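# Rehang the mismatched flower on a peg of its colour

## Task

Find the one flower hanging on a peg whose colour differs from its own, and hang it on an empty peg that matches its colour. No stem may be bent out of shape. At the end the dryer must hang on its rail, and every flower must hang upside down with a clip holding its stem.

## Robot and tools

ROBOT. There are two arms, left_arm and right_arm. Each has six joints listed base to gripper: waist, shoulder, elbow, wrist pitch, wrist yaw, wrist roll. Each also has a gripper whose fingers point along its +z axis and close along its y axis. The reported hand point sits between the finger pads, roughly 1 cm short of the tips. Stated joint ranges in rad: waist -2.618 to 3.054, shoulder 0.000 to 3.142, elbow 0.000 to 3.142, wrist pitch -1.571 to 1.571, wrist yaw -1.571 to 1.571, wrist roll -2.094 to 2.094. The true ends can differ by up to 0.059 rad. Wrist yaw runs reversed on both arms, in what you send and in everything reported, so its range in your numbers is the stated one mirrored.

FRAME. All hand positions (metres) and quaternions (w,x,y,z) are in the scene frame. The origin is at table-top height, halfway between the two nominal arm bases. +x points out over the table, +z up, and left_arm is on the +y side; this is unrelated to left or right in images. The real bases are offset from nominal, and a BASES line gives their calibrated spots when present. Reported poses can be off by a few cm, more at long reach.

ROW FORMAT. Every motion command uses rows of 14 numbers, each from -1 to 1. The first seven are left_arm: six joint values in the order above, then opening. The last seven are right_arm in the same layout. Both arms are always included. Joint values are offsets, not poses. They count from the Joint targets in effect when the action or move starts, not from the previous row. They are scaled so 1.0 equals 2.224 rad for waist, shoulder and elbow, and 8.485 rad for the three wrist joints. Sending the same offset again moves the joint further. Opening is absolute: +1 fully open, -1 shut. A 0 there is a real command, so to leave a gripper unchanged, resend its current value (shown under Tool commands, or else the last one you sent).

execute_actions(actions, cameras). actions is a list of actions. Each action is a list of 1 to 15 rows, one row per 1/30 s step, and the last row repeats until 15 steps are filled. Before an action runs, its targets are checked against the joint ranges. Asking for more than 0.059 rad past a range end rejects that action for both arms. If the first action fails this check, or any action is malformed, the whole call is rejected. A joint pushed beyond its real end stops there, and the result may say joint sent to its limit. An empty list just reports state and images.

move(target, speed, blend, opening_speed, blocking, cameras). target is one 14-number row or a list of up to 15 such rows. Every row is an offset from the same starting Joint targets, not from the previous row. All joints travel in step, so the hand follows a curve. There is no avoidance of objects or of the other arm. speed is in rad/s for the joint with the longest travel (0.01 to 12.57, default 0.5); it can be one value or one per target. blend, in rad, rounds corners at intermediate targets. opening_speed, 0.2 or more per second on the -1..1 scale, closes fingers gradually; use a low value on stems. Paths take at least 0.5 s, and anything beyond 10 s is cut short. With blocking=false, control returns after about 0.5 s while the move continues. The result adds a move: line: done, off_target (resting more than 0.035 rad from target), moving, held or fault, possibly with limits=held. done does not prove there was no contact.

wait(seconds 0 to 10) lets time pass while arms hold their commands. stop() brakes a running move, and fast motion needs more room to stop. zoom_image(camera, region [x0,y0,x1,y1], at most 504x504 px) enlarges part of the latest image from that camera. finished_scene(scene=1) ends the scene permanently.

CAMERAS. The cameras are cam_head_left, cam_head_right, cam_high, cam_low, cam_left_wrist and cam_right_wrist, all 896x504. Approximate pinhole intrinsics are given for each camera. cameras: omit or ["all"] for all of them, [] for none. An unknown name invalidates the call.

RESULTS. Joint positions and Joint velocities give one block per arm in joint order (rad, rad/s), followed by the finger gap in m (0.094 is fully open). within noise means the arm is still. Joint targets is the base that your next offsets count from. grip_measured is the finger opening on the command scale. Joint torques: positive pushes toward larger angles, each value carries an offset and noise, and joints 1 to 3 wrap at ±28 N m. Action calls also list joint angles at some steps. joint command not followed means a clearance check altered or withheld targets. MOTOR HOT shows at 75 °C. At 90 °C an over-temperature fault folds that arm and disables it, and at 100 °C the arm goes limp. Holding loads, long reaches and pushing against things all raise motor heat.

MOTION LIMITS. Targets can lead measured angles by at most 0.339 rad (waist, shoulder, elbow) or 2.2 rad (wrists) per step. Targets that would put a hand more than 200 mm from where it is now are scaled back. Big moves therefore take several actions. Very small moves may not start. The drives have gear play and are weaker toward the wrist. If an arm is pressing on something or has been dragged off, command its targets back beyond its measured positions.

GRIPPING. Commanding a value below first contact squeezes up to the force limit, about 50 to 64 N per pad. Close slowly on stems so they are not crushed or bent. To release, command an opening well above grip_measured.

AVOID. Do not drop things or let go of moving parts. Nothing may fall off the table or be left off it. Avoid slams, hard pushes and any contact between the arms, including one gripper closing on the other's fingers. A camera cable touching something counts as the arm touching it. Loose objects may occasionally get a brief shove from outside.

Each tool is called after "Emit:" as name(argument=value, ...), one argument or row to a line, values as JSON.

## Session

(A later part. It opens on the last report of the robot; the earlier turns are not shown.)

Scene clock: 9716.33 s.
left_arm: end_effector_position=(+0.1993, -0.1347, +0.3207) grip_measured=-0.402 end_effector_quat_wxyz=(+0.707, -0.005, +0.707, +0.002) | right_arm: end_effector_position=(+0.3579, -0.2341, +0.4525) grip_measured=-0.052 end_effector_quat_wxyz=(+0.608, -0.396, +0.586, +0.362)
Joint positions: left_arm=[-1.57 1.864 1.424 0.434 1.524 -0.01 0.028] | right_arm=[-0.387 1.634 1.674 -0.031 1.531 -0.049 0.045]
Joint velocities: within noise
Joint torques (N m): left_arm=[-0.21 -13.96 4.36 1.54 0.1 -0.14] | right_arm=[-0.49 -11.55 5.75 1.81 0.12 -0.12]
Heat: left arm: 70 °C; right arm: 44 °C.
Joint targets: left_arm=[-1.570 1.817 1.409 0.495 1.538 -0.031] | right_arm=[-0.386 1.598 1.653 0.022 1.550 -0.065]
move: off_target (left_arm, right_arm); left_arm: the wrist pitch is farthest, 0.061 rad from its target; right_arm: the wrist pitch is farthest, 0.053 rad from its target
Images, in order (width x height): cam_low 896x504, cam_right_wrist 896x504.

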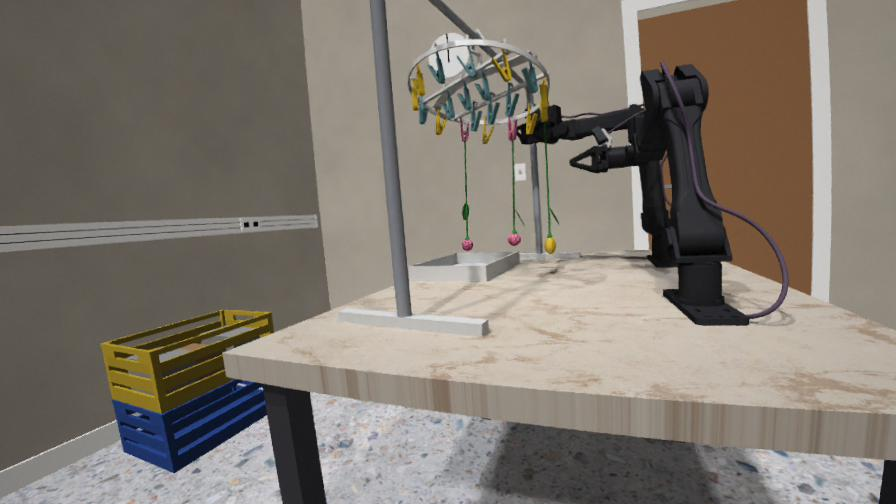

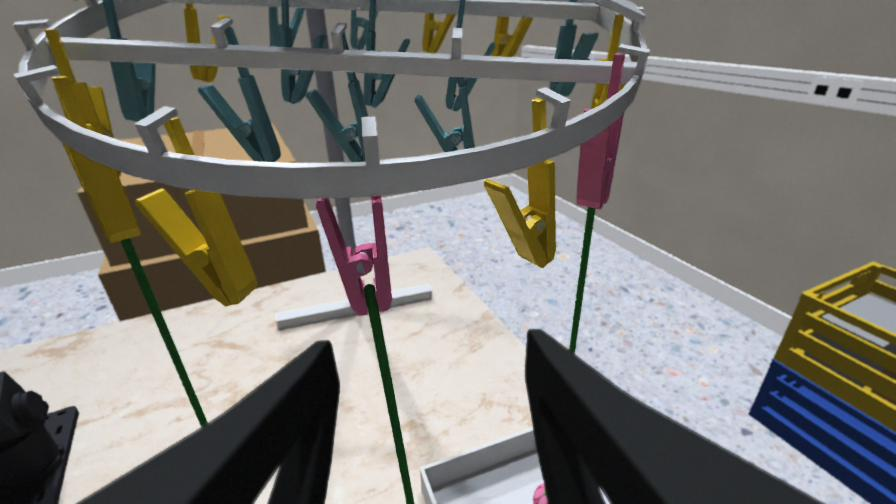

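Emit:
move(
  target=[0.0, 0.0155, 0.0, 0.0, 0.0, 0.0, -0.4, 0.0, 0.0, 0.0, 0.0, 0.0, 0.0, -0.05],
  speed=0.2,
  cameras=["cam_head_right", "cam_high"],
)

Emit:
zoom_image(
  camera="cam_head_right",
  region=[520, 60, 720, 320],
)

Scene clock: 9735.57 s.
left_arm: end_effector_position=(+0.2006, -0.1339, +0.3209) grip_measured=-0.402 end_effector_quat_wxyz=(+0.707, -0.007, +0.707, +0.003) | right_arm: end_effector_position=(+0.3579, -0.2341, +0.4525) grip_measured=-0.052 end_effector_quat_wxyz=(+0.608, -0.396, +0.586, +0.362)
Joint positions: left_arm=[-1.567 1.864 1.424 0.435 1.526 -0.01 0.028] | right_arm=[-0.387 1.634 1.674 -0.031 1.531 -0.049 0.045]
Joint velocities: within noise
Joint torques (N m): left_arm=[-0.09 -10.77 4.6 1.55 0.06 -0.11] | right_arm=[-0.5 -11.56 5.75 1.81 0.11 -0.12]
Heat: left arm: 68 °C; right arm: 45 °C.
Joint targets: left_arm=[-1.570 1.851 1.409 0.495 1.538 -0.031] | right_arm=[-0.386 1.598 1.653 0.022 1.550 -0.065]
move: off_target (left_arm, right_arm); left_arm: the wrist pitch is farthest, 0.060 rad from its target; right_arm: the wrist pitch is farthest, 0.053 rad from its target
Images, in order (width x height): cam_head_right 896x504, cam_high 896x504.

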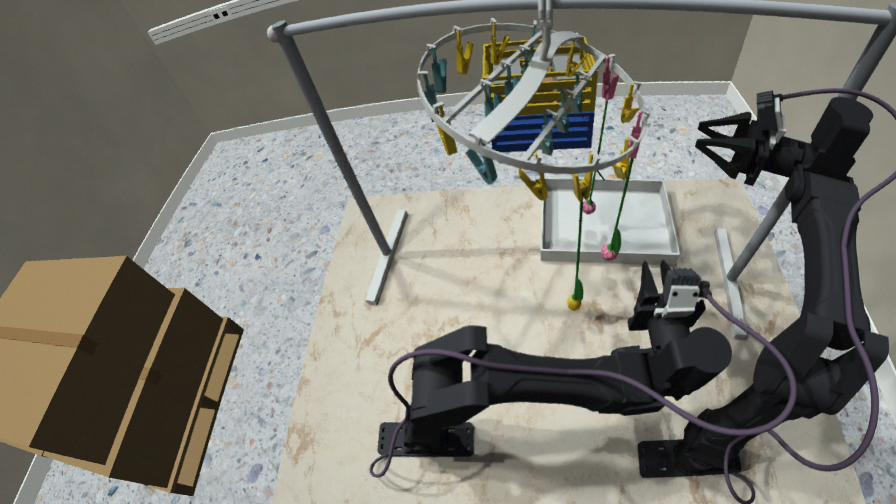

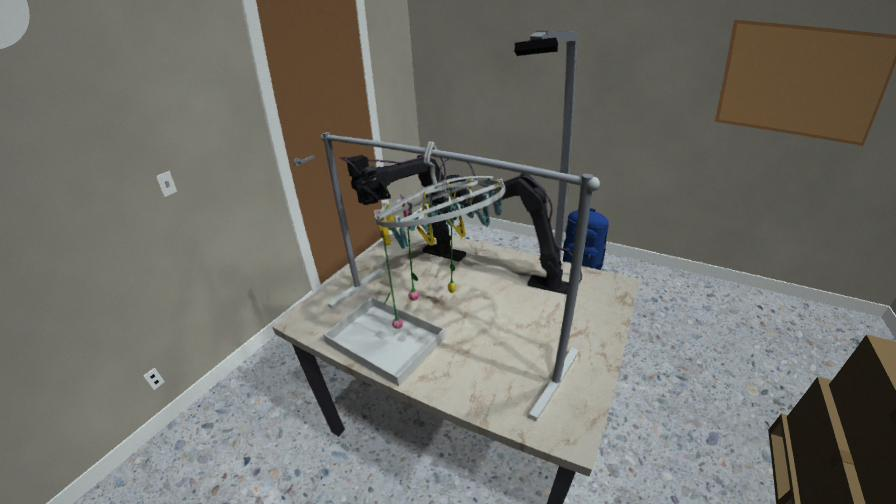

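Scaled by 1.938 from the camera's 896x504 image, which has a finer 1280x720 frame.

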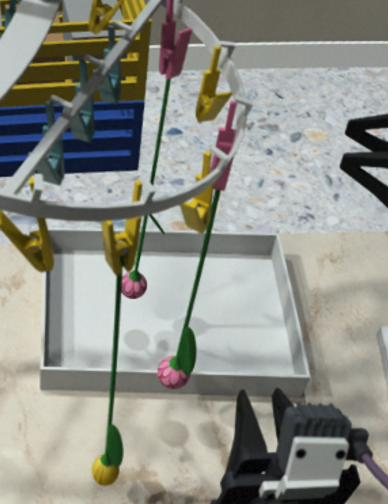

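Emit:
wait(
  seconds=1,
  cameras=["cam_right_wrist"],
)

Emit:
zoom_image(
  camera="cam_right_wrist",
  region=[290, 180, 450, 350],
)

Scene clock: 9742.50 s.
left_arm: end_effector_position=(+0.2006, -0.1339, +0.3209) grip_measured=-0.402 end_effector_quat_wxyz=(+0.707, -0.007, +0.707, +0.003) | right_arm: end_effector_position=(+0.3579, -0.2341, +0.4525) grip_measured=-0.052 end_effector_quat_wxyz=(+0.608, -0.396, +0.586, +0.362)
Joint positions: left_arm=[-1.567 1.864 1.424 0.435 1.526 -0.01 0.028] | right_arm=[-0.387 1.634 1.674 -0.031 1.531 -0.049 0.045]
Joint velocities: within noise
Joint torques (N m): left_arm=[-0.17 -10.69 4.38 1.58 0.01 -0.13] | right_arm=[-0.5 -11.56 5.75 1.81 0.11 -0.12]
Heat: left arm: 65 °C; right arm: 45 °C.
Joint targets: left_arm=[-1.570 1.851 1.409 0.495 1.538 -0.031] | right_arm=[-0.386 1.598 1.653 0.022 1.550 -0.065]
Tool commands: left_gripper/opening=-0.4 right_gripper/opening=-0.05
wait: 1.00 s; at rest from the start
Images, in order (width x height): cam_right_wrist 896x504.

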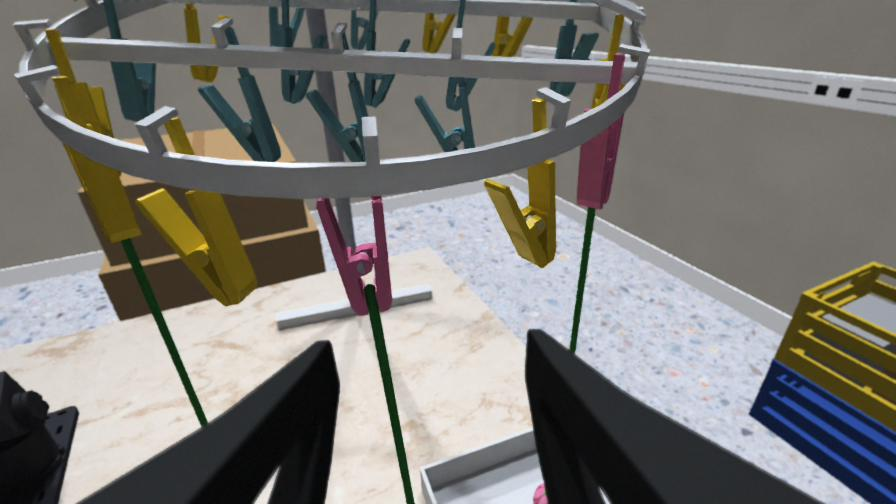

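Scaled by 2.965 from the camera's 896x504 image, which has a finer 1280x720 frame.

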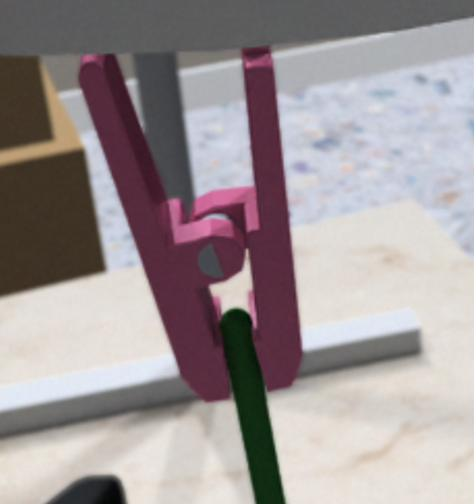

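Emit:
finished_scene(
  scene=1,
)

The scene is finished: the task was done.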